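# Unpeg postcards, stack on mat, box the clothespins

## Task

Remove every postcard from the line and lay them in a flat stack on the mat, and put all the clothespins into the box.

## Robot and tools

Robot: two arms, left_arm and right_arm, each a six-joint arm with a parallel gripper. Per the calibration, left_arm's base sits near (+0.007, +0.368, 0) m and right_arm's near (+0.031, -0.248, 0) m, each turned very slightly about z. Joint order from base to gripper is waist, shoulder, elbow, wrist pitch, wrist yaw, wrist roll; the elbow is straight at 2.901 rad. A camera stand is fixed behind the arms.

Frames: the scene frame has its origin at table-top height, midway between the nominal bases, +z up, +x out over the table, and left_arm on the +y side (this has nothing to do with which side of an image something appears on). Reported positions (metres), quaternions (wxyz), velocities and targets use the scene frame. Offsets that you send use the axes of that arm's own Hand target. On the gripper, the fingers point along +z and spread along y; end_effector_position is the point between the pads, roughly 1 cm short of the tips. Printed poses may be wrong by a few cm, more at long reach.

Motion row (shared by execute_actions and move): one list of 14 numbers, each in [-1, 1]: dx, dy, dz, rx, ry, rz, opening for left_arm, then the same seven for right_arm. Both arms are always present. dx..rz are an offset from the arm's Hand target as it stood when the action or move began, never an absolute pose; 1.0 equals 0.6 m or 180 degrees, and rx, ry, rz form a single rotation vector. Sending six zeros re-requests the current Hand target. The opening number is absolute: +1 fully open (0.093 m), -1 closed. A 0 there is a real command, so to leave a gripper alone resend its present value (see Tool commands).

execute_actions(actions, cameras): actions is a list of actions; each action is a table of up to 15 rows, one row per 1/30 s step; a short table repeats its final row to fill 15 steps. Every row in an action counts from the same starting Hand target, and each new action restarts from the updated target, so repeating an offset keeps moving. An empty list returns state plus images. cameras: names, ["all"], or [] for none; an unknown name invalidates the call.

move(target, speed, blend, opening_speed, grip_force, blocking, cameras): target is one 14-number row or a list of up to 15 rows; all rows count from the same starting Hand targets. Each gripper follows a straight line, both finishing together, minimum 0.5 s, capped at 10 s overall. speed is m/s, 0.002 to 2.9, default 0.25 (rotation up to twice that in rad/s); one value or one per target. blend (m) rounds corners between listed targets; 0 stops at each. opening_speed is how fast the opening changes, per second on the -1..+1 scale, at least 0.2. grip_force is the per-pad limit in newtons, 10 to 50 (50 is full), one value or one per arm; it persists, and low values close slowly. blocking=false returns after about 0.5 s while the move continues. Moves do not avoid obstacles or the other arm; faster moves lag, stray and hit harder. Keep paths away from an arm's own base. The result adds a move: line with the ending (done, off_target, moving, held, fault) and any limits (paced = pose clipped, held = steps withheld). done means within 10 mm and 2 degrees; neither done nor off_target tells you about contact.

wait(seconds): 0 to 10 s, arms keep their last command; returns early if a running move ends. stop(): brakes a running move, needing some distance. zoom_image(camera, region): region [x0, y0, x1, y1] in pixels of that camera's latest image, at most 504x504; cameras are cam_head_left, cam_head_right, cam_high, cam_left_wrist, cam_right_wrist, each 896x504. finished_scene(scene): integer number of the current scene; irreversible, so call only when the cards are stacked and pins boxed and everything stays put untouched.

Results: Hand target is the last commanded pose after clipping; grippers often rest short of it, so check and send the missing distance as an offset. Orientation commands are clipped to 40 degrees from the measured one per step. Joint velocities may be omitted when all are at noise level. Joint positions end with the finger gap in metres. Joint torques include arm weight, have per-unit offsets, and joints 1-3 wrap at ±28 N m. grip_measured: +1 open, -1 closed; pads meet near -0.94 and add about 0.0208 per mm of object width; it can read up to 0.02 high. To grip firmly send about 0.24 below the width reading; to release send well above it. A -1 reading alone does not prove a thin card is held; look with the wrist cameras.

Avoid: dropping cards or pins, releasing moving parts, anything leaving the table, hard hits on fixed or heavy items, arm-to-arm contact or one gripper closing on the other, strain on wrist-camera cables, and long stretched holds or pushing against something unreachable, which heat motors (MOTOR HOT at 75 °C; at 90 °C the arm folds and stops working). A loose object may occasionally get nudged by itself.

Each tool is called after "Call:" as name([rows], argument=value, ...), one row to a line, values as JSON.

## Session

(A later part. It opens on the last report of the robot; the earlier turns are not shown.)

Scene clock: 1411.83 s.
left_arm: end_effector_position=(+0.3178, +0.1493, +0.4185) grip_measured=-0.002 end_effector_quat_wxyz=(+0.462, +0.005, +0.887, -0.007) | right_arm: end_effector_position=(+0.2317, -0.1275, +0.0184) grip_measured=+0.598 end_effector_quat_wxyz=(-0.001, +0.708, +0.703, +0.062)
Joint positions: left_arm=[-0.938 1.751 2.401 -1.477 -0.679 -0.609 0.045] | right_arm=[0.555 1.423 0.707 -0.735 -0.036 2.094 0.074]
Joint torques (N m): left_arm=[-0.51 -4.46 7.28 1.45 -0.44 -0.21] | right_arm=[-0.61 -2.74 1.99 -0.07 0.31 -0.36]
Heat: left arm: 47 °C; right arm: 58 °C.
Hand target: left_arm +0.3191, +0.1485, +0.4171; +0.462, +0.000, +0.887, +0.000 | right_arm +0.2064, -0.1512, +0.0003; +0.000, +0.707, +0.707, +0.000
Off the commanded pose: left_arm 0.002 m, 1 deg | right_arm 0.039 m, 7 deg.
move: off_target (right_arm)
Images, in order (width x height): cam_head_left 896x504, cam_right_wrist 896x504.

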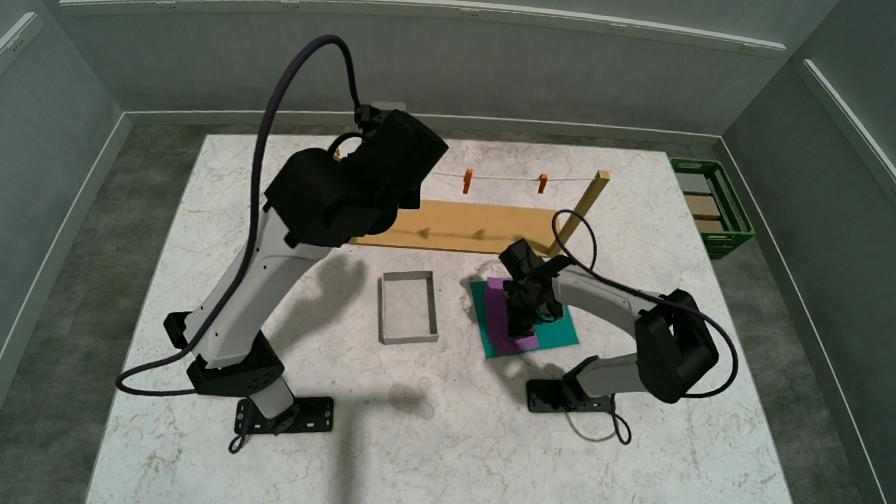

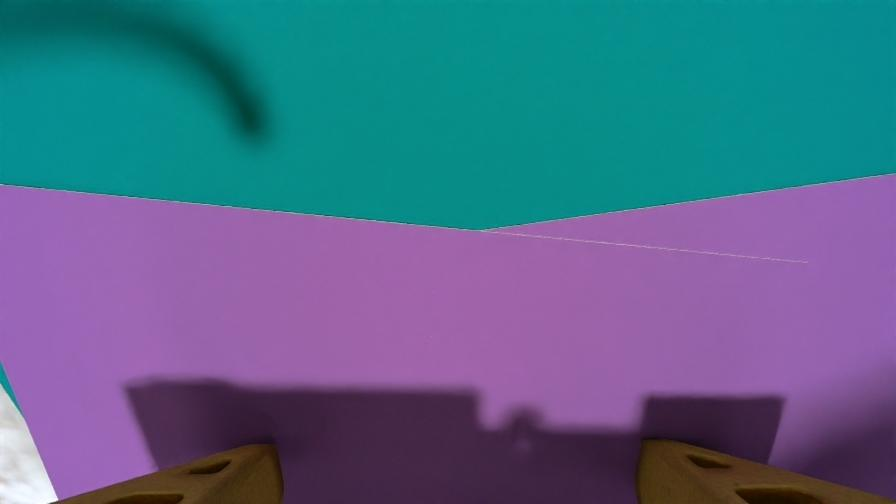

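Call:
move(target=[0,0,0,0,0,0,0,0,0,-0.015,0,0,0,0.6], speed=0.05, cameras=["cam_right_wrist","cam_head_left"])

Call:
zoom_image(camera="cam_head_left", region=[440, 240, 620, 370])

Scene clock: 1414.70 s.
left_arm: end_effector_position=(+0.3178, +0.1493, +0.4185) grip_measured=-0.002 end_effector_quat_wxyz=(+0.462, +0.005, +0.887, -0.007) | right_arm: end_effector_position=(+0.2202, -0.1346, +0.0167) grip_measured=+0.598 end_effector_quat_wxyz=(-0.007, +0.708, +0.705, +0.036)
Joint positions: left_arm=[-0.938 1.751 2.401 -1.477 -0.679 -0.609 0.045] | right_arm=[0.555 1.422 0.704 -0.787 -0.033 2.088 0.074]
Joint torques (N m): left_arm=[-0.53 -4.49 7.28 1.45 -0.43 -0.21] | right_arm=[-0.66 -4.18 3.86 -0.06 0.3 -0.3]
Heat: left arm: 47 °C; right arm: 58 °C.
Hand target: left_arm +0.3191, +0.1485, +0.4171; +0.462, +0.000, +0.887, +0.000 | right_arm +0.2063, -0.1512, +0.0092; +0.000, +0.707, +0.707, +0.000
Off the commanded pose: left_arm 0.002 m, 1 deg | right_arm 0.023 m, 4 deg.
move: off_target (right_arm)
Images, in order (width x height): cam_head_left 896x504, cam_right_wrist 896x504.

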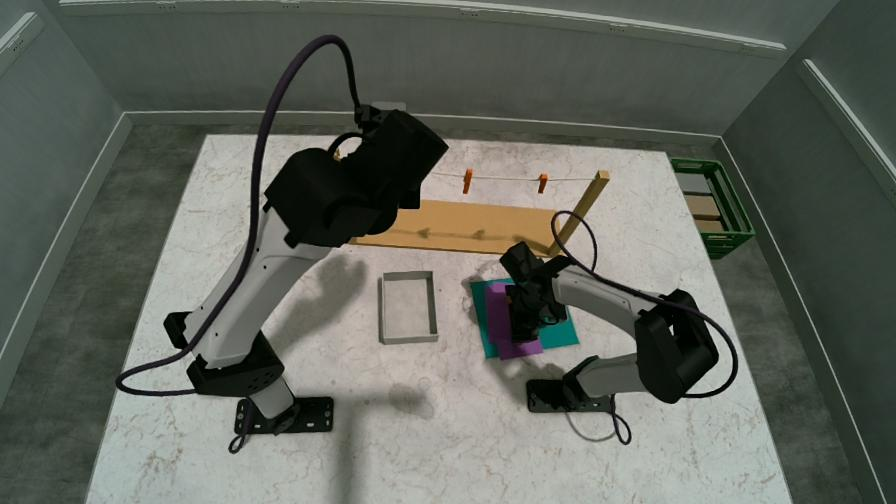

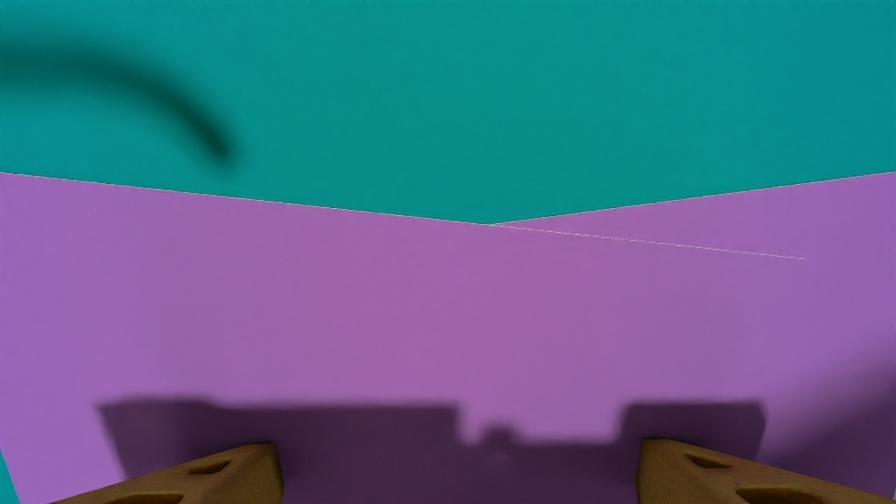

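Scaled by 2.800 from the camera's 896x504 image, which has a finer 1280x720 frame.

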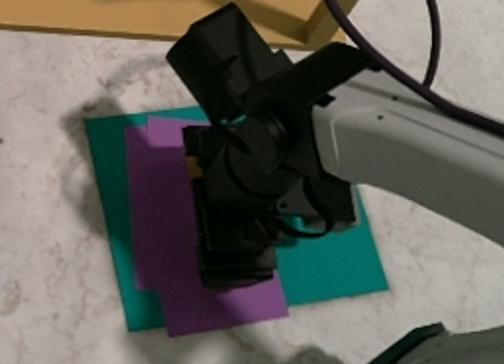

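Call:
move(target=[0,0,0,0,0,0,0,0.022,0.06,0,0,0,0,0.6], speed=0.05, cameras=["cam_right_wrist","cam_head_left"])

Call:
zoom_image(camera="cam_head_left", region=[440, 240, 620, 370])

Scene clock: 1419.70 s.
left_arm: end_effector_position=(+0.3178, +0.1493, +0.4185) grip_measured=-0.002 end_effector_quat_wxyz=(+0.462, +0.005, +0.887, -0.007) | right_arm: end_effector_position=(+0.2411, -0.1337, +0.0164) grip_measured=+0.598 end_effector_quat_wxyz=(-0.003, +0.707, +0.707, +0.013)
Joint positions: left_arm=[-0.938 1.751 2.401 -1.477 -0.679 -0.609 0.045] | right_arm=[0.529 1.537 0.808 -0.818 -0.014 2.058 0.074]
Joint torques (N m): left_arm=[-0.51 -4.44 7.28 1.45 -0.44 -0.21] | right_arm=[-0.64 -2.22 6.49 0.31 0.13 -0.27]
Heat: left arm: 47 °C; right arm: 58 °C.
Hand target: left_arm +0.3191, +0.1485, +0.4171; +0.462, +0.000, +0.887, +0.000 | right_arm +0.2423, -0.1380, +0.0092; +0.000, +0.707, +0.707, +0.000
Off the commanded pose: left_arm 0.002 m, 1 deg | right_arm 0.008 m, 2 deg.
move: done
Images, in order (width x height): cam_head_left 896x504, cam_right_wrist 896x504.

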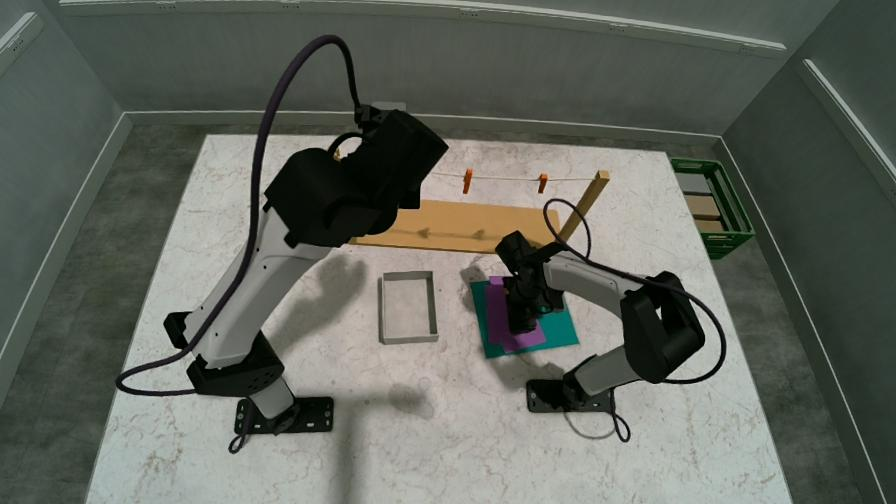

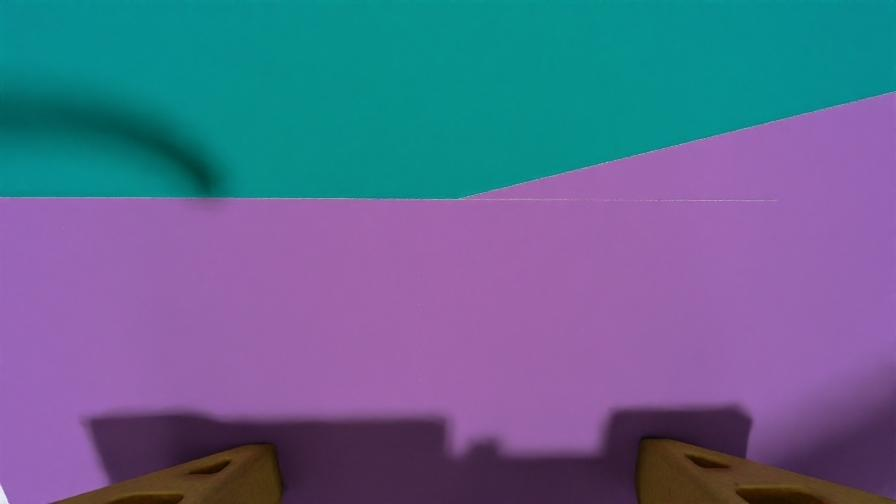

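Scaled by 2.800 from the camera's 896x504 image, which has a finer 1280x720 frame.

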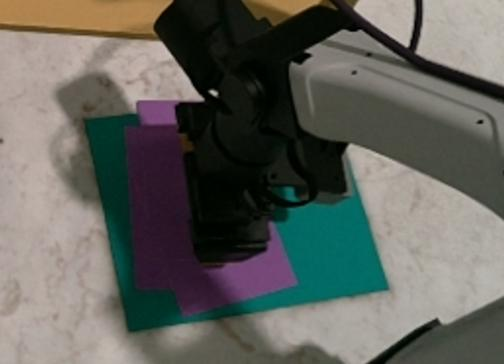

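Call:
move([
  [0,0,0,0,0,0,0,0,0,-0.14,0,0,0,0.6],
  [0,0,0,0,0,0,0,-0.3,-0.05,-0.14,0,0,0,0.6],
], speed=0.15, blend=[0.03,0], cameras=["cam_right_wrist"])

Call:
move(target=[0.4347,-0.2475,0.1845,0.3065,0.1149,0.3334,0.2,0,0,0,0,0,0,0.6], speed=0.15, cameras=["cam_left_wrist","cam_head_left","cam_head_right"])

Scene clock: 1438.83 s.
left_arm: end_effector_position=(+0.3178, +0.1493, +0.4185) grip_measured=-0.002 end_effector_quat_wxyz=(+0.462, +0.005, +0.887, -0.007) | right_arm: end_effector_position=(+0.2142, -0.3175, +0.0926) grip_measured=+0.598 end_effector_quat_wxyz=(+0.002, +0.709, +0.706, +0.001)
Joint positions: left_arm=[-0.938 1.751 2.401 -1.477 -0.679 -0.609 0.045] | right_arm=[-0.321 1.282 0.917 -1.2 0 1.212 0.074]
Joint torques (N m): left_arm=[-0.5 -4.49 7.24 1.44 -0.43 -0.22] | right_arm=[-0.42 -3.3 7.47 0.15 0.02 -0.22]
Heat: left arm: 47 °C; right arm: 58 °C.
Hand target: left_arm +0.3191, +0.1485, +0.4171; +0.462, +0.000, +0.887, +0.000 | right_arm +0.2125, -0.3181, +0.0932; +0.000, +0.707, +0.707, +0.000
Off the commanded pose: left_arm 0.002 m, 1 deg | right_arm 0.002 m, 0 deg.
move: done
Images, in order (width x height): cam_right_wrist 896x504.

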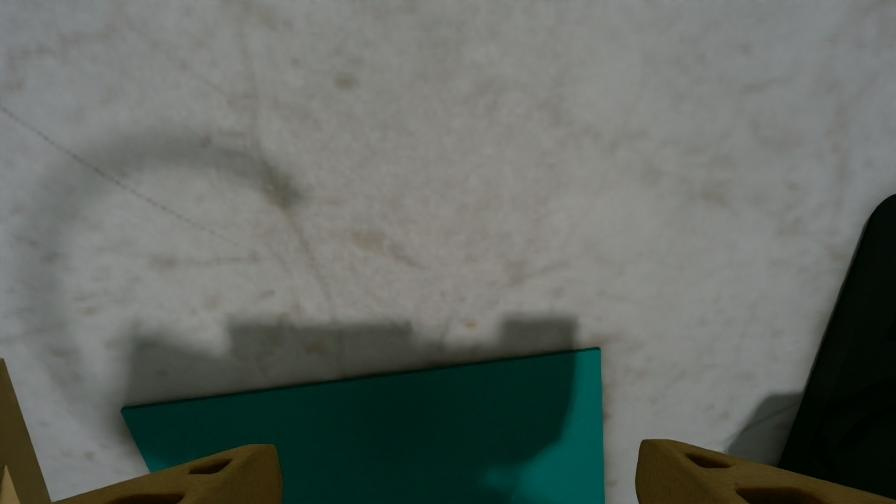

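Scene clock: 1444.40 s.
left_arm: end_effector_position=(+0.2571, +0.0095, +0.1351) grip_measured=+0.198 end_effector_quat_wxyz=(+0.185, +0.621, +0.745, -0.160) | right_arm: end_effector_position=(+0.2142, -0.3175, +0.0926) grip_measured=+0.598 end_effector_quat_wxyz=(+0.002, +0.709, +0.706, +0.001)
Joint positions: left_arm=[-0.911 1.815 1.498 -0.821 0.247 0.467 0.055] | right_arm=[-0.321 1.282 0.917 -1.2 0 1.211 0.074]
Joint torques (N m): left_arm=[-0.27 -7.12 9.63 1.38 0.46 0.09] | right_arm=[-0.39 -3.34 7.45 0.15 0.03 -0.25]
Heat: left arm: 46 °C; right arm: 58 °C.
Hand target: left_arm +0.2605, +0.0001, +0.1399; +0.197, +0.627, +0.735, -0.169 | right_arm +0.2125, -0.3181, +0.0932; +0.000, +0.707, +0.707, +0.000
Off the commanded pose: left_arm 0.011 m, 2 deg | right_arm 0.002 m, 0 deg.
move: off_target (left_arm)
Images, in order (width x height): cam_head_left 896x504, cam_head_right 896x504, cam_left_wrist 896x504.

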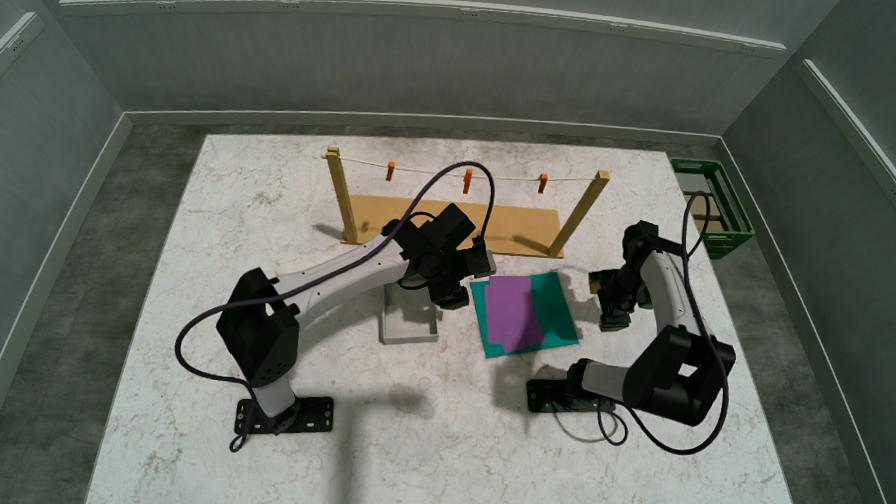

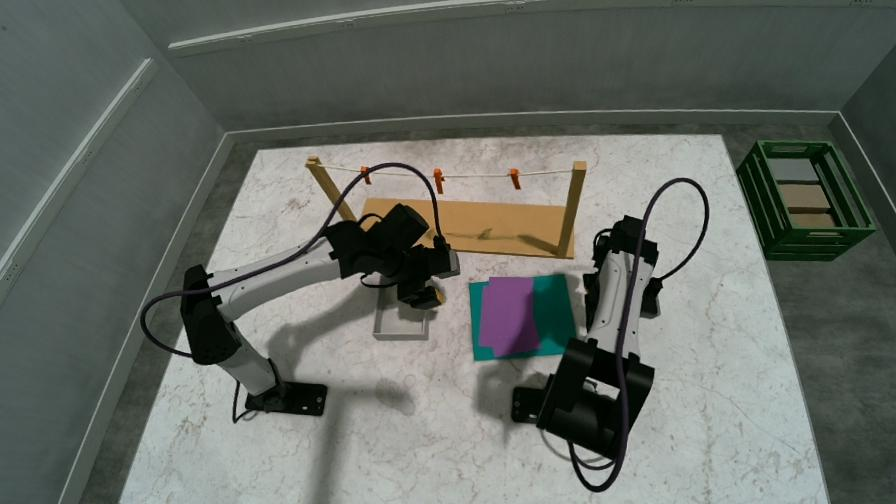

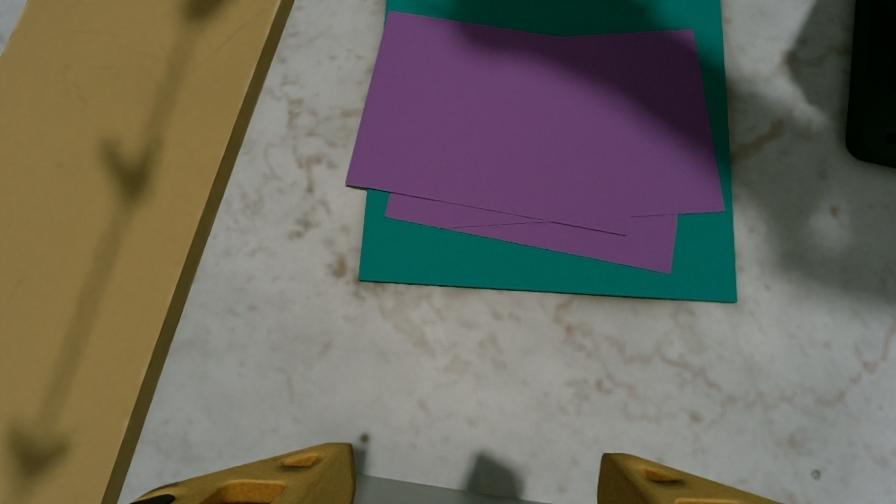

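Call:
move(target=[-0.0025,-0.0157,0.1943,0.0083,0,0.0144,0.2,0,0,0,0,0,0,0.6], speed=0.12, cameras=["cam_left_wrist"])

Scene clock: 1457.77 s.
left_arm: end_effector_position=(+0.2568, -0.0525, +0.0398) grip_measured=+0.198 end_effector_quat_wxyz=(+0.182, +0.649, +0.719, -0.169) | right_arm: end_effector_position=(+0.2142, -0.3175, +0.0926) grip_measured=+0.598 end_effector_quat_wxyz=(+0.002, +0.709, +0.706, +0.001)
Joint positions: left_arm=[-0.994 2.085 1.484 -0.529 0.247 0.462 0.055] | right_arm=[-0.321 1.282 0.917 -1.2 0 1.211 0.074]
Joint torques (N m): left_arm=[-0.35 -8.96 8.18 1.52 0.3 -0.15] | right_arm=[-0.4 -3.34 7.45 0.16 0.03 -0.25]
Heat: left arm: 48 °C; right arm: 58 °C.
Hand target: left_arm +0.2604, -0.0604, +0.0398; +0.193, +0.646, +0.718, -0.174 | right_arm +0.2125, -0.3181, +0.0932; +0.000, +0.707, +0.707, +0.000
Off the commanded pose: left_arm 0.009 m, 1 deg | right_arm 0.002 m, 0 deg.
move: done
Images, in order (width x height): cam_left_wrist 896x504.

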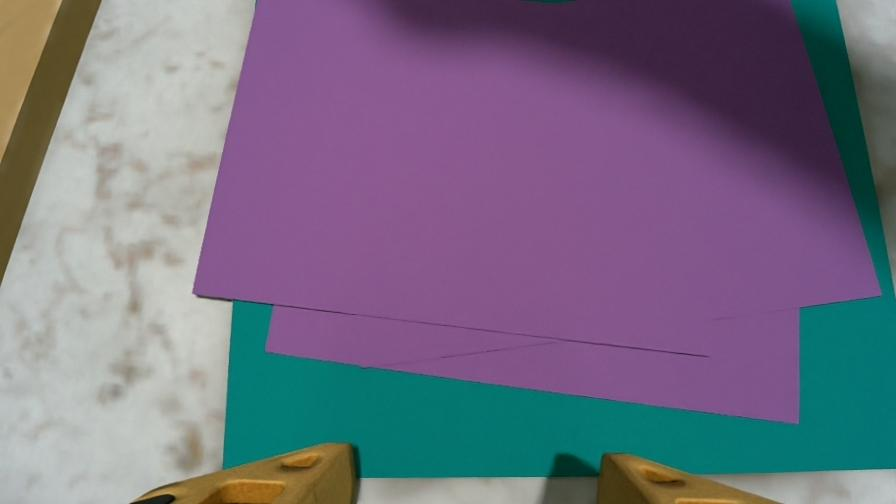

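Call:
execute_actions(actions=[], cameras=["cam_left_wrist","cam_high"])

Scene clock: 1472.53 s.
left_arm: end_effector_position=(+0.2568, -0.0526, +0.0399) grip_measured=+0.198 end_effector_quat_wxyz=(+0.182, +0.649, +0.719, -0.169) | right_arm: end_effector_position=(+0.2142, -0.3175, +0.0926) grip_measured=+0.598 end_effector_quat_wxyz=(+0.002, +0.709, +0.706, +0.001)
Joint positions: left_arm=[-0.994 2.085 1.484 -0.528 0.247 0.462 0.055] | right_arm=[-0.321 1.282 0.917 -1.2 0 1.211 0.074]
Joint velocities: within noise
Joint torques (N m): left_arm=[-0.35 -8.95 8.23 1.5 0.3 -0.17] | right_arm=[-0.38 -3.32 7.46 0.15 0.04 -0.26]
Heat: left arm: 48 °C; right arm: 59 °C.
Hand target: left_arm +0.2604, -0.0603, +0.0398; +0.193, +0.646, +0.718, -0.174 | right_arm +0.2125, -0.3181, +0.0932; +0.000, +0.707, +0.707, +0.000
Tool commands: left_gripper/opening=+0.2 right_gripper/opening=+0.6
Off the commanded pose: left_arm 0.008 m, 1 deg | right_arm 0.002 m, 0 deg.
Images, in order (width x height): cam_high 896x504, cam_left_wrist 896x504.

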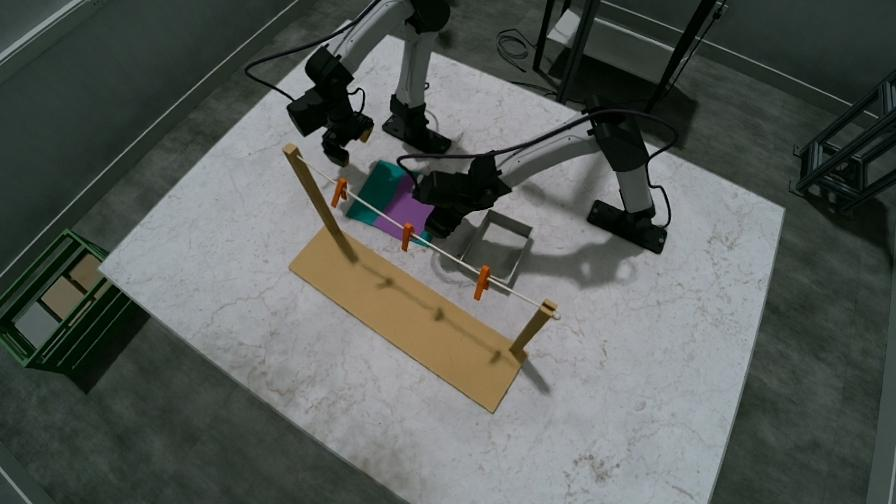

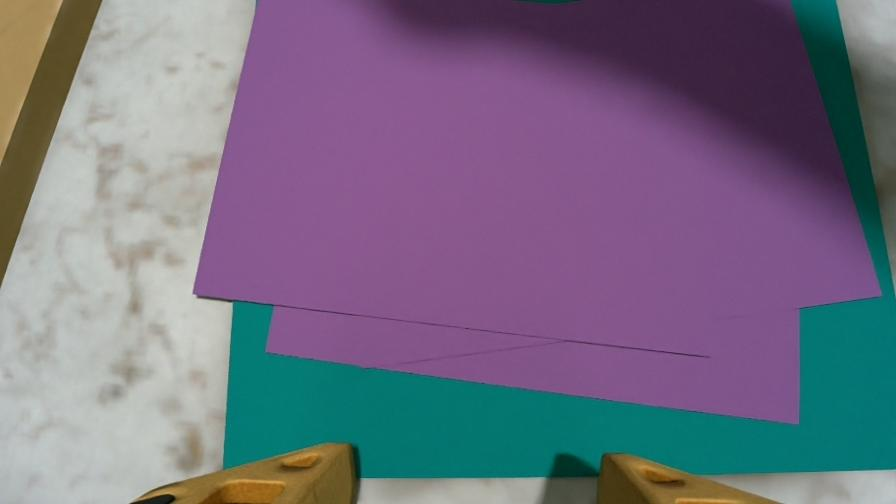

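Call:
move(target=[0.0222,-0.021,0.0252,0,0,0,0.2,0,0,0,0,0,0,0.6], speed=0.04, cameras=["cam_left_wrist"])

Scene clock: 1489.83 s.
left_arm: end_effector_position=(+0.2462, -0.0545, +0.0241) grip_measured=+0.198 end_effector_quat_wxyz=(+0.186, +0.649, +0.717, -0.175) | right_arm: end_effector_position=(+0.2142, -0.3175, +0.0926) grip_measured=+0.598 end_effector_quat_wxyz=(+0.002, +0.709, +0.706, +0.001)
Joint positions: left_arm=[-1.014 2.085 1.408 -0.436 0.247 0.443 0.055] | right_arm=[-0.321 1.282 0.917 -1.2 0 1.211 0.074]
Joint torques (N m): left_arm=[-0.46 -9.18 6.6 1.52 0.18 -0.17] | right_arm=[-0.4 -3.3 7.49 0.15 0.03 -0.26]
Heat: left arm: 48 °C; right arm: 59 °C.
Hand target: left_arm +0.2475, -0.0577, +0.0201; +0.193, +0.646, +0.718, -0.174 | right_arm +0.2125, -0.3181, +0.0932; +0.000, +0.707, +0.707, +0.000
Off the commanded pose: left_arm 0.005 m, 1 deg | right_arm 0.002 m, 0 deg.
move: done
Images, in order (width x height): cam_left_wrist 896x504.

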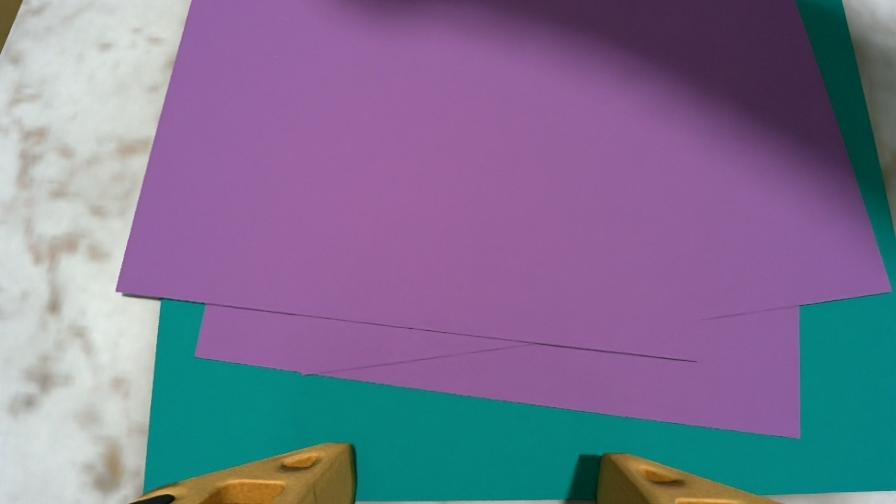

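Call:
move([
  [0.0067,0,0.0115,0,0,0,0.2,0,0,0,0,0,0,0.6],
  [-0.0222,0,0.0282,0,0,0,0.2,0,0,0,0,0,0,0.6],
], speed=0.03, cameras=["cam_left_wrist"])

Scene clock: 1494.00 s.
left_arm: end_effector_position=(+0.2493, -0.0740, +0.0193) grip_measured=+0.198 end_effector_quat_wxyz=(+0.197, +0.647, +0.714, -0.178) | right_arm: end_effector_position=(+0.2142, -0.3175, +0.0926) grip_measured=+0.598 end_effector_quat_wxyz=(+0.002, +0.709, +0.706, +0.001)
Joint positions: left_arm=[-1.033 2.14 1.464 -0.408 0.239 0.423 0.055] | right_arm=[-0.321 1.282 0.917 -1.2 0 1.211 0.074]
Joint torques (N m): left_arm=[-0.66 -8.18 8.87 1.29 0.16 -0.15] | right_arm=[-0.39 -3.32 7.49 0.14 0.03 -0.25]
Heat: left arm: 47 °C; right arm: 59 °C.
Hand target: left_arm +0.2497, -0.0776, +0.0122; +0.193, +0.646, +0.718, -0.174 | right_arm +0.2125, -0.3181, +0.0932; +0.000, +0.707, +0.707, +0.000
Off the commanded pose: left_arm 0.008 m, 1 deg | right_arm 0.002 m, 0 deg.
move: done
Images, in order (width x height): cam_left_wrist 896x504.

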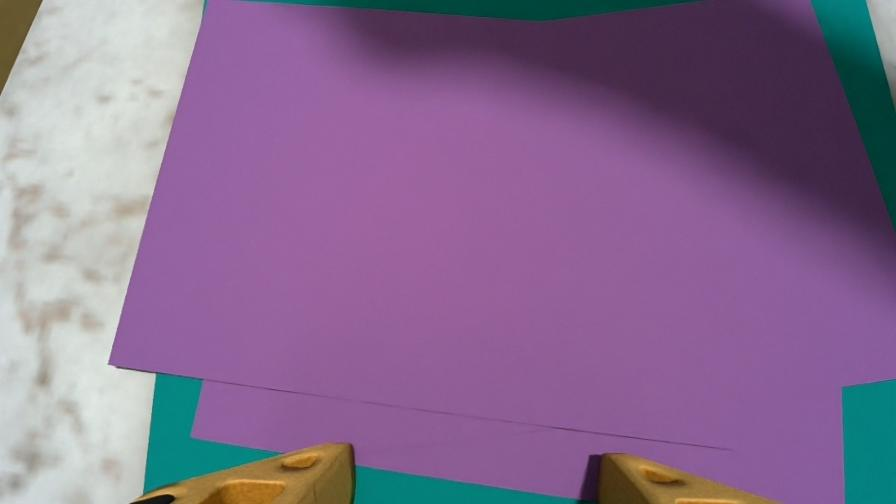

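Call:
move([
  [-0.013,0.0035,-0.0888,0,0,0,0.2,0,0,0,0,0,0,0.3],
  [0.0667,-0.0217,-0.424,0,0,0,0.2,0,0,0,0,0,0,0.3],
], speed=[0.1,0.25], blend=[0.02,0], cameras=["cam_left_wrist","cam_head_left"])

Call:
move([
  [0,0,0,0,0,0,0.2,0.197,0.0625,-0.078,0,0,-0.5,0.3],
  [0,0,0,0,0,0,0.2,0.472,0.0158,0.022,0,0,0.967,0.3],
], speed=0.25, blend=[0.03,0], cameras=["cam_left_wrist","cam_head_left","cam_right_wrist"])

Scene clock: 1509.07 s.
left_arm: end_effector_position=(+0.2214, +0.0826, +0.2026) grip_measured=+0.198 end_effector_quat_wxyz=(+0.185, +0.641, +0.726, -0.167) | right_arm: end_effector_position=(+0.2142, -0.3175, +0.0926) grip_measured=+0.302 end_effector_quat_wxyz=(+0.002, +0.708, +0.706, +0.001)
Joint positions: left_arm=[-0.827 1.539 1.461 -1.087 0.307 0.601 0.055] | right_arm=[-0.321 1.282 0.917 -1.2 0 1.21 0.06]
Joint torques (N m): left_arm=[0.17 -6.69 9.09 1.04 0.5 0.1] | right_arm=[-0.42 -3.33 7.46 0.17 0.02 -0.25]
Heat: left arm: 48 °C; right arm: 59 °C.
Hand target: left_arm +0.2197, +0.0822, +0.2123; +0.193, +0.646, +0.718, -0.174 | right_arm +0.2125, -0.3181, +0.0932; +0.000, +0.707, +0.708, +0.000
Off the commanded pose: left_arm 0.010 m, 2 deg | right_arm 0.002 m, 0 deg.
move: done; blend cut to 0 m at target 1
Images, in order (width x height): cam_head_left 896x504, cam_left_wrist 896x504.

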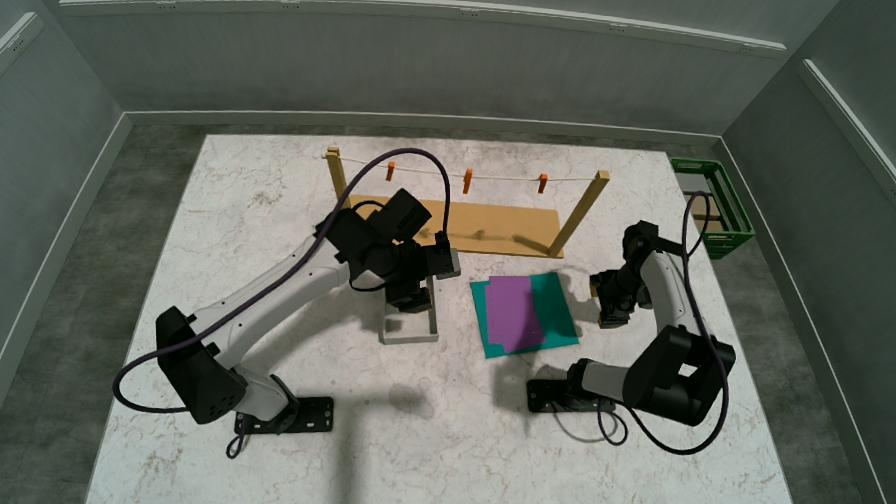

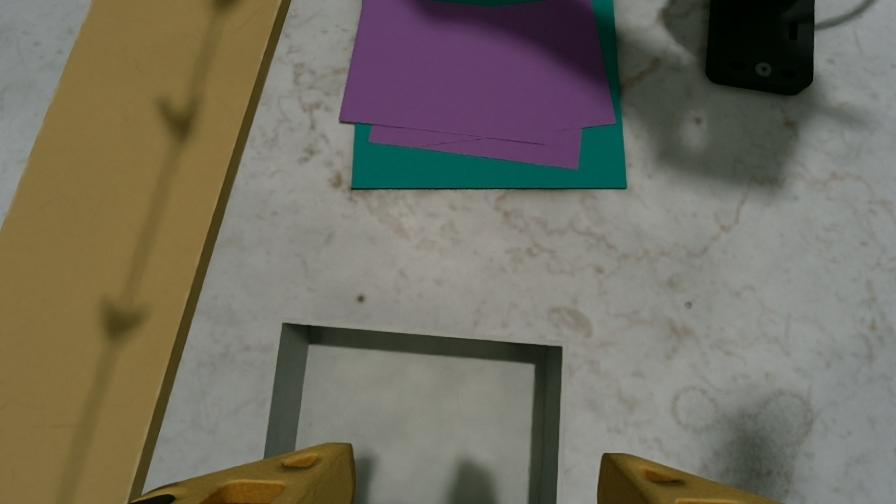

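Scene clock: 1516.30 s.
left_arm: end_effector_position=(+0.2199, +0.0840, +0.2018) grip_measured=+0.198 end_effector_quat_wxyz=(+0.180, +0.642, +0.727, -0.167) | right_arm: end_effector_position=(+0.2171, -0.0433, +0.0797) grip_measured=+0.302 end_effector_quat_wxyz=(+0.009, +0.735, -0.678, +0.000)
Joint positions: left_arm=[-0.827 1.539 1.461 -1.097 0.307 0.601 0.055] | right_arm=[0.873 1.626 1.167 -1.128 0 -0.821 0.06]
Joint torques (N m): left_arm=[0.18 -6.71 9.1 1.11 0.49 0.08] | right_arm=[0.59 -4.9 9.16 0.34 -0.07 -0.3]
Heat: left arm: 49 °C; right arm: 60 °C.
Hand target: left_arm +0.2197, +0.0821, +0.2123; +0.193, +0.646, +0.718, -0.174 | right_arm +0.2218, -0.0348, +0.0802; +0.000, +0.743, -0.669, +0.000
Off the commanded pose: left_arm 0.011 m, 2 deg | right_arm 0.010 m, 2 deg.
move: off_target (left_arm)
Images, in order (width x height): cam_head_left 896x504, cam_left_wrist 896x504, cam_right_wrist 896x504.

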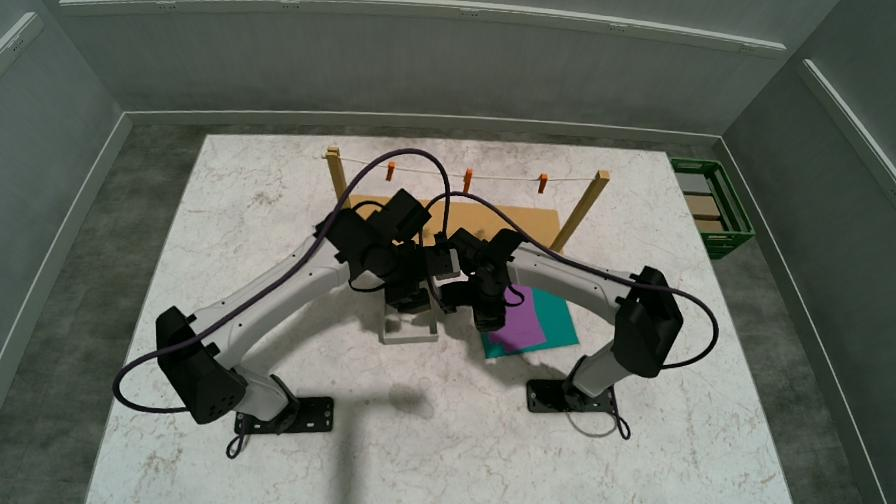

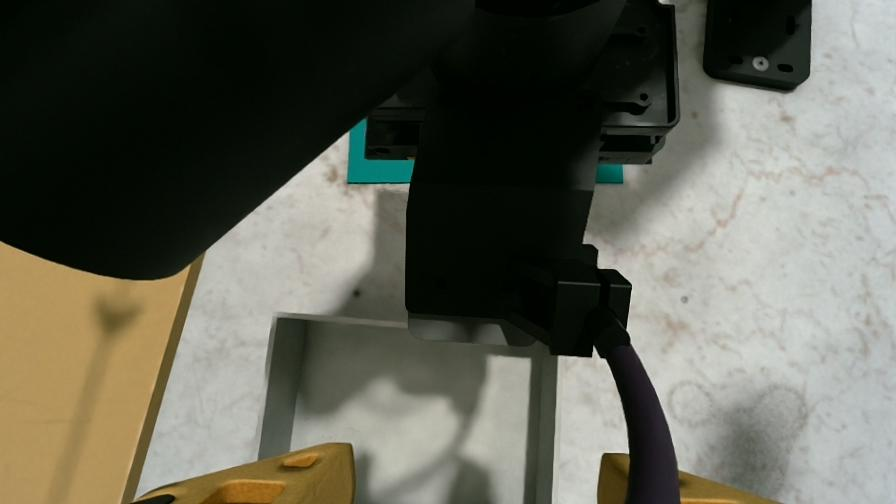

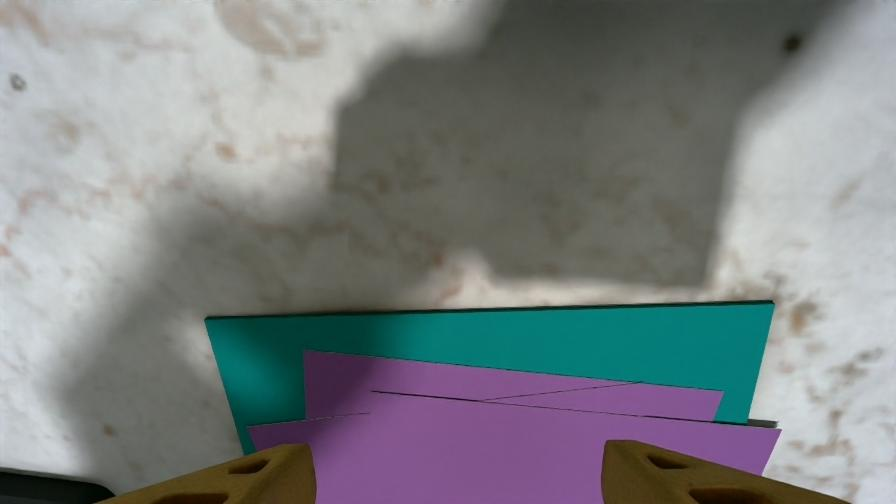

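Call:
move(target=[0,0,0,0,0,0,0.2,0.0064,-0.0177,0.085,0,0,0,0.6], speed=0.1, cameras=["cam_right_wrist"])

Scene clock: 1527.63 s.
left_arm: end_effector_position=(+0.2196, +0.0843, +0.2016) grip_measured=+0.198 end_effector_quat_wxyz=(+0.179, +0.642, +0.727, -0.167) | right_arm: end_effector_position=(+0.2314, -0.0370, +0.0357) grip_measured=+0.598 end_effector_quat_wxyz=(-0.004, +0.741, -0.671, +0.000)
Joint positions: left_arm=[-0.827 1.539 1.461 -1.099 0.307 0.601 0.055] | right_arm=[0.852 1.709 1.075 -0.929 0 -0.861 0.074]
Joint torques (N m): left_arm=[0.16 -6.68 9.1 1.13 0.49 0.08] | right_arm=[-0.34 -5.46 6.16 0.43 -0.06 -0.24]
Heat: left arm: 50 °C; right arm: 61 °C.
Hand target: left_arm +0.2197, +0.0821, +0.2123; +0.193, +0.646, +0.718, -0.174 | right_arm +0.2327, -0.0375, +0.0291; +0.000, +0.743, -0.669, +0.000
Off the commanded pose: left_arm 0.011 m, 2 deg | right_arm 0.007 m, 0 deg.
move: off_target (left_arm)
Images, in order (width x height): cam_right_wrist 896x504.

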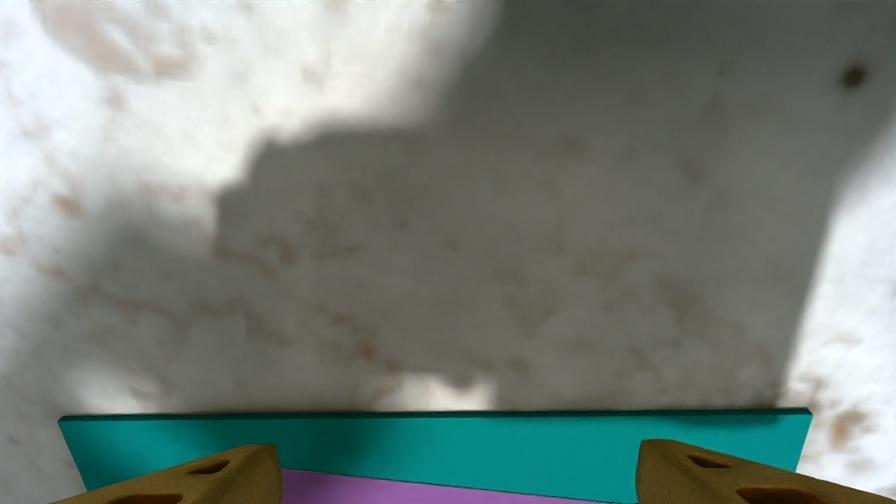

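Call:
move([
  [0,0,0,0,0,0,0.2,0.0208,0.0088,0,0,0,0,0.6],
  [0,0,0,0,0,0,0.2,0.0208,0.0088,0.027,0,0,0,0.6],
], speed=0.05, cameras=["cam_right_wrist"])

Scene clock: 1533.97 s.
left_arm: end_effector_position=(+0.2195, +0.0844, +0.2015) grip_measured=+0.198 end_effector_quat_wxyz=(+0.179, +0.642, +0.727, -0.167) | right_arm: end_effector_position=(+0.2255, -0.0517, +0.0167) grip_measured=+0.598 end_effector_quat_wxyz=(+0.008, +0.741, -0.672, -0.001)
Joint positions: left_arm=[-0.827 1.539 1.461 -1.099 0.307 0.601 0.055] | right_arm=[0.83 1.709 0.992 -0.87 0 -0.88 0.074]
Joint torques (N m): left_arm=[0.18 -6.74 9.1 1.12 0.49 0.09] | right_arm=[-0.38 -6.43 5.41 0.52 -0.06 -0.27]
Heat: left arm: 50 °C; right arm: 60 °C.
Hand target: left_arm +0.2197, +0.0822, +0.2123; +0.193, +0.646, +0.718, -0.174 | right_arm +0.2286, -0.0505, +0.0128; +0.000, +0.743, -0.669, +0.000
Off the commanded pose: left_arm 0.011 m, 2 deg | right_arm 0.005 m, 1 deg.
move: off_target (left_arm)
Images, in order (width x height): cam_right_wrist 896x504.

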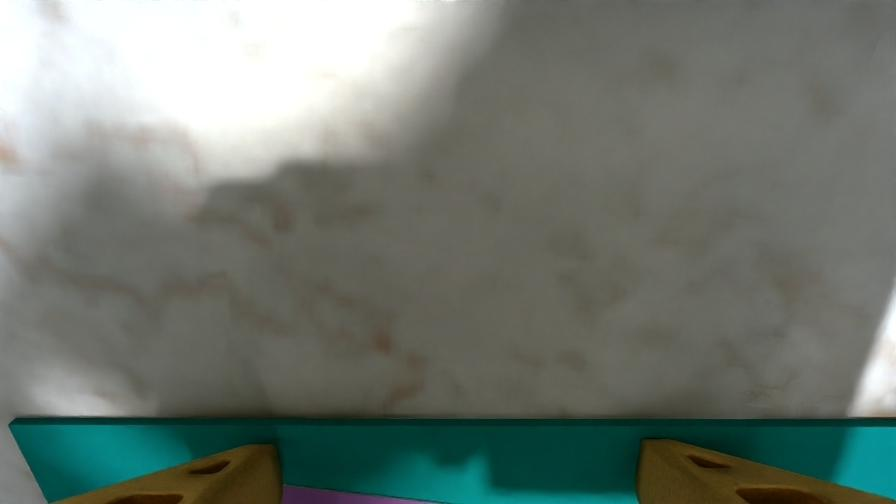

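Call:
move([
  [0,0,0,0,0,0,0.2,0,0,0.003,0,0,0,0.6],
  [0,0,0,0,0,0,0.2,0.04,0,0.0045,0,0,0,0.6],
], speed=0.03, cameras=["cam_right_wrist","cam_head_left"])

Scene clock: 1537.80 s.
left_arm: end_effector_position=(+0.2195, +0.0844, +0.2015) grip_measured=+0.198 end_effector_quat_wxyz=(+0.179, +0.642, +0.727, -0.167) | right_arm: end_effector_position=(+0.2292, -0.0583, +0.0164) grip_measured=+0.598 end_effector_quat_wxyz=(-0.014, +0.750, -0.661, -0.021)
Joint positions: left_arm=[-0.827 1.539 1.461 -1.099 0.307 0.601 0.055] | right_arm=[0.777 1.667 0.941 -0.821 -0.044 -0.961 0.074]
Joint torques (N m): left_arm=[0.18 -6.71 9.1 1.12 0.5 0.09] | right_arm=[-1.51 -6.48 4.16 0.3 0.3 -0.16]
Heat: left arm: 50 °C; right arm: 60 °C.
Hand target: left_arm +0.2197, +0.0822, +0.2123; +0.193, +0.646, +0.718, -0.174 | right_arm +0.2312, -0.0743, +0.0102; +0.000, +0.743, -0.669, -0.001
Off the commanded pose: left_arm 0.011 m, 2 deg | right_arm 0.017 m, 3 deg.
move: off_target (left_arm, right_arm)
Images, in order (width x height): cam_head_left 896x504, cam_right_wrist 896x504.

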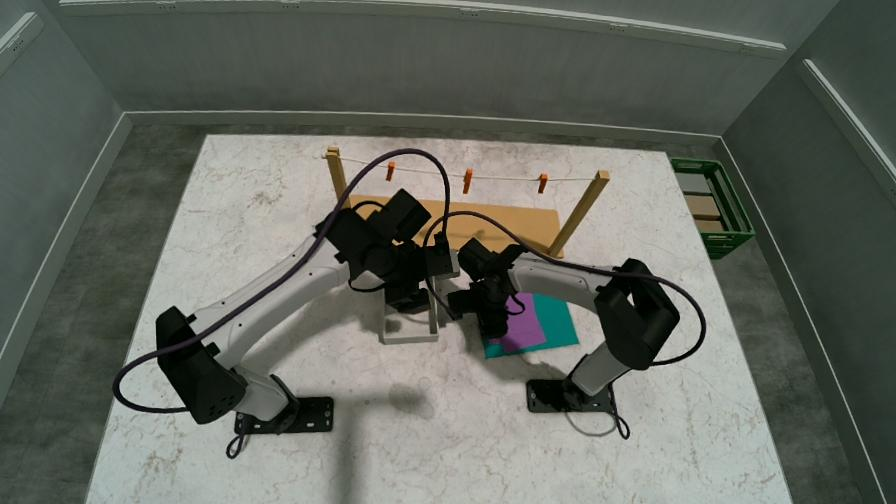

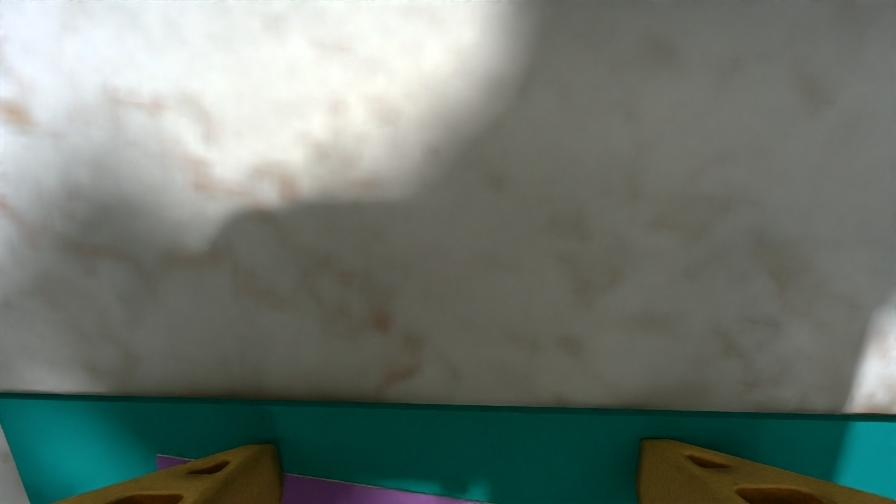

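Call:
move(target=[0,0,0,0,0,0,0.2,0.03,0,-0.003,0,0,0,0.6], speed=0.03, cameras=["cam_right_wrist"])

Scene clock: 1542.60 s.
left_arm: end_effector_position=(+0.2195, +0.0844, +0.2015) grip_measured=+0.198 end_effector_quat_wxyz=(+0.179, +0.642, +0.727, -0.167) | right_arm: end_effector_position=(+0.2363, -0.0755, +0.0160) grip_measured=+0.598 end_effector_quat_wxyz=(-0.021, +0.747, -0.664, -0.017)
Joint positions: left_arm=[-0.827 1.539 1.461 -1.099 0.307 0.601 0.055] | right_arm=[0.714 1.636 0.905 -0.805 -0.041 -1.017 0.074]
Joint torques (N m): left_arm=[0.2 -6.74 9.09 1.13 0.5 0.08] | right_arm=[-1.14 -6.82 4.31 0.13 0.27 -0.21]
Heat: left arm: 51 °C; right arm: 59 °C.
Hand target: left_arm +0.2197, +0.0822, +0.2123; +0.193, +0.646, +0.718, -0.174 | right_arm +0.2330, -0.0923, +0.0119; +0.000, +0.743, -0.669, +0.000
Off the commanded pose: left_arm 0.011 m, 2 deg | right_arm 0.018 m, 3 deg.
move: off_target (left_arm, right_arm)
Images, in order (width x height): cam_right_wrist 896x504.

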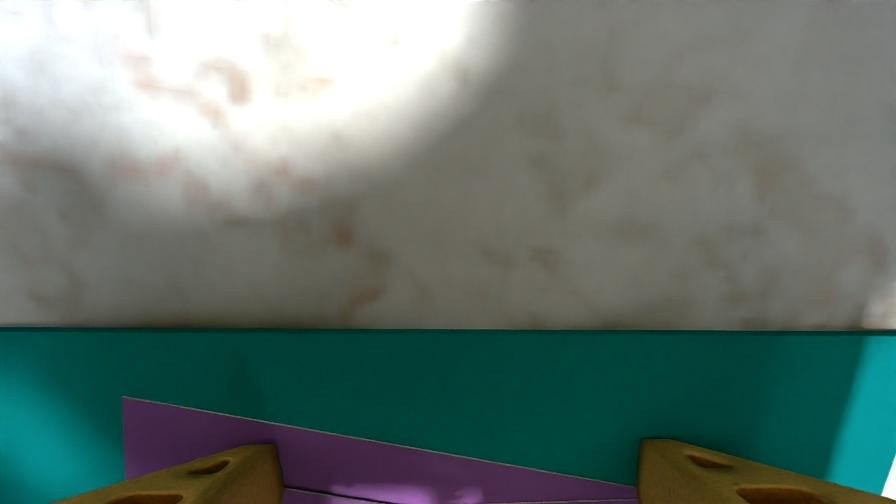

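Call:
move(target=[0,0,0,0,0,0,0.2,0,0,-0.15,0,0,0,0.6], speed=0.15, cameras=["cam_right_wrist"])

Scene clock: 1547.50 s.
left_arm: end_effector_position=(+0.2191, +0.0840, +0.2017) grip_measured=+0.198 end_effector_quat_wxyz=(+0.179, +0.642, +0.726, -0.169) | right_arm: end_effector_position=(+0.2297, -0.0917, +0.0925) grip_measured=+0.598 end_effector_quat_wxyz=(+0.012, +0.744, -0.668, -0.004)
Joint positions: left_arm=[-0.827 1.539 1.461 -1.099 0.311 0.603 0.055] | right_arm=[0.704 1.534 1.124 -1.186 -0.004 -1.017 0.074]
Joint torques (N m): left_arm=[0.2 -6.68 9.1 1.12 0.46 0.07] | right_arm=[-0.61 -7.32 9.02 0.07 -0.05 -0.19]
Heat: left arm: 51 °C; right arm: 59 °C.
Hand target: left_arm +0.2197, +0.0822, +0.2123; +0.193, +0.646, +0.718, -0.174 | right_arm +0.2332, -0.0923, +0.1020; +0.000, +0.743, -0.669, +0.000
Off the commanded pose: left_arm 0.011 m, 2 deg | right_arm 0.010 m, 1 deg.
move: off_target (left_arm)
Images, in order (width x height): cam_right_wrist 896x504.

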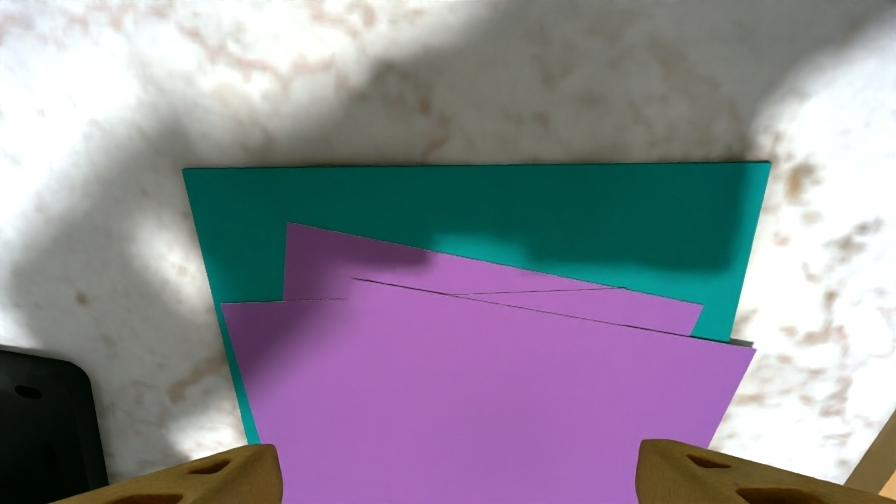

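Call:
move([
  [0,0,0,0,0,0,0.2,-0.0655,-0.0257,0,0,0,0,0.6],
  [0,0,0,0,0,0,0.2,-0.0655,-0.0257,0.115,0,0,0,0.6],
], speed=0.1, cameras=["cam_right_wrist"])

Scene clock: 1556.80 s.
left_arm: end_effector_position=(+0.2193, +0.0841, +0.2017) grip_measured=+0.198 end_effector_quat_wxyz=(+0.179, +0.642, +0.726, -0.169) | right_arm: end_effector_position=(+0.2453, -0.0530, +0.0394) grip_measured=+0.598 end_effector_quat_wxyz=(-0.004, +0.744, -0.668, +0.000)
Joint positions: left_arm=[-0.826 1.539 1.461 -1.099 0.311 0.603 0.055] | right_arm=[0.778 1.699 1.078 -0.943 -0.001 -0.943 0.074]
Joint torques (N m): left_arm=[0.13 -6.67 9.1 1.11 0.46 0.07] | right_arm=[0.49 -5.41 6.22 0.41 -0.05 -0.06]
Heat: left arm: 51 °C; right arm: 60 °C.
Hand target: left_arm +0.2197, +0.0822, +0.2123; +0.193, +0.646, +0.718, -0.174 | right_arm +0.2444, -0.0515, +0.0330; +0.000, +0.743, -0.669, +0.000
Off the commanded pose: left_arm 0.011 m, 2 deg | right_arm 0.007 m, 1 deg.
move: off_target (left_arm)
Images, in order (width x height): cam_right_wrist 896x504.

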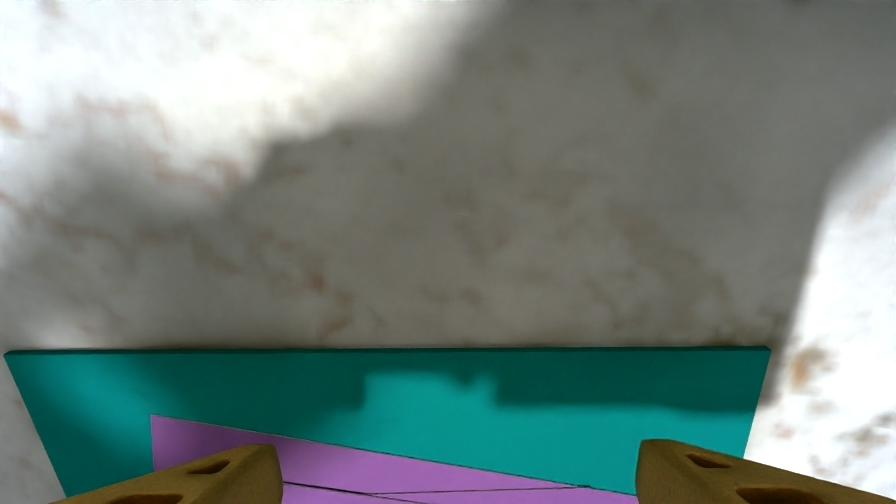

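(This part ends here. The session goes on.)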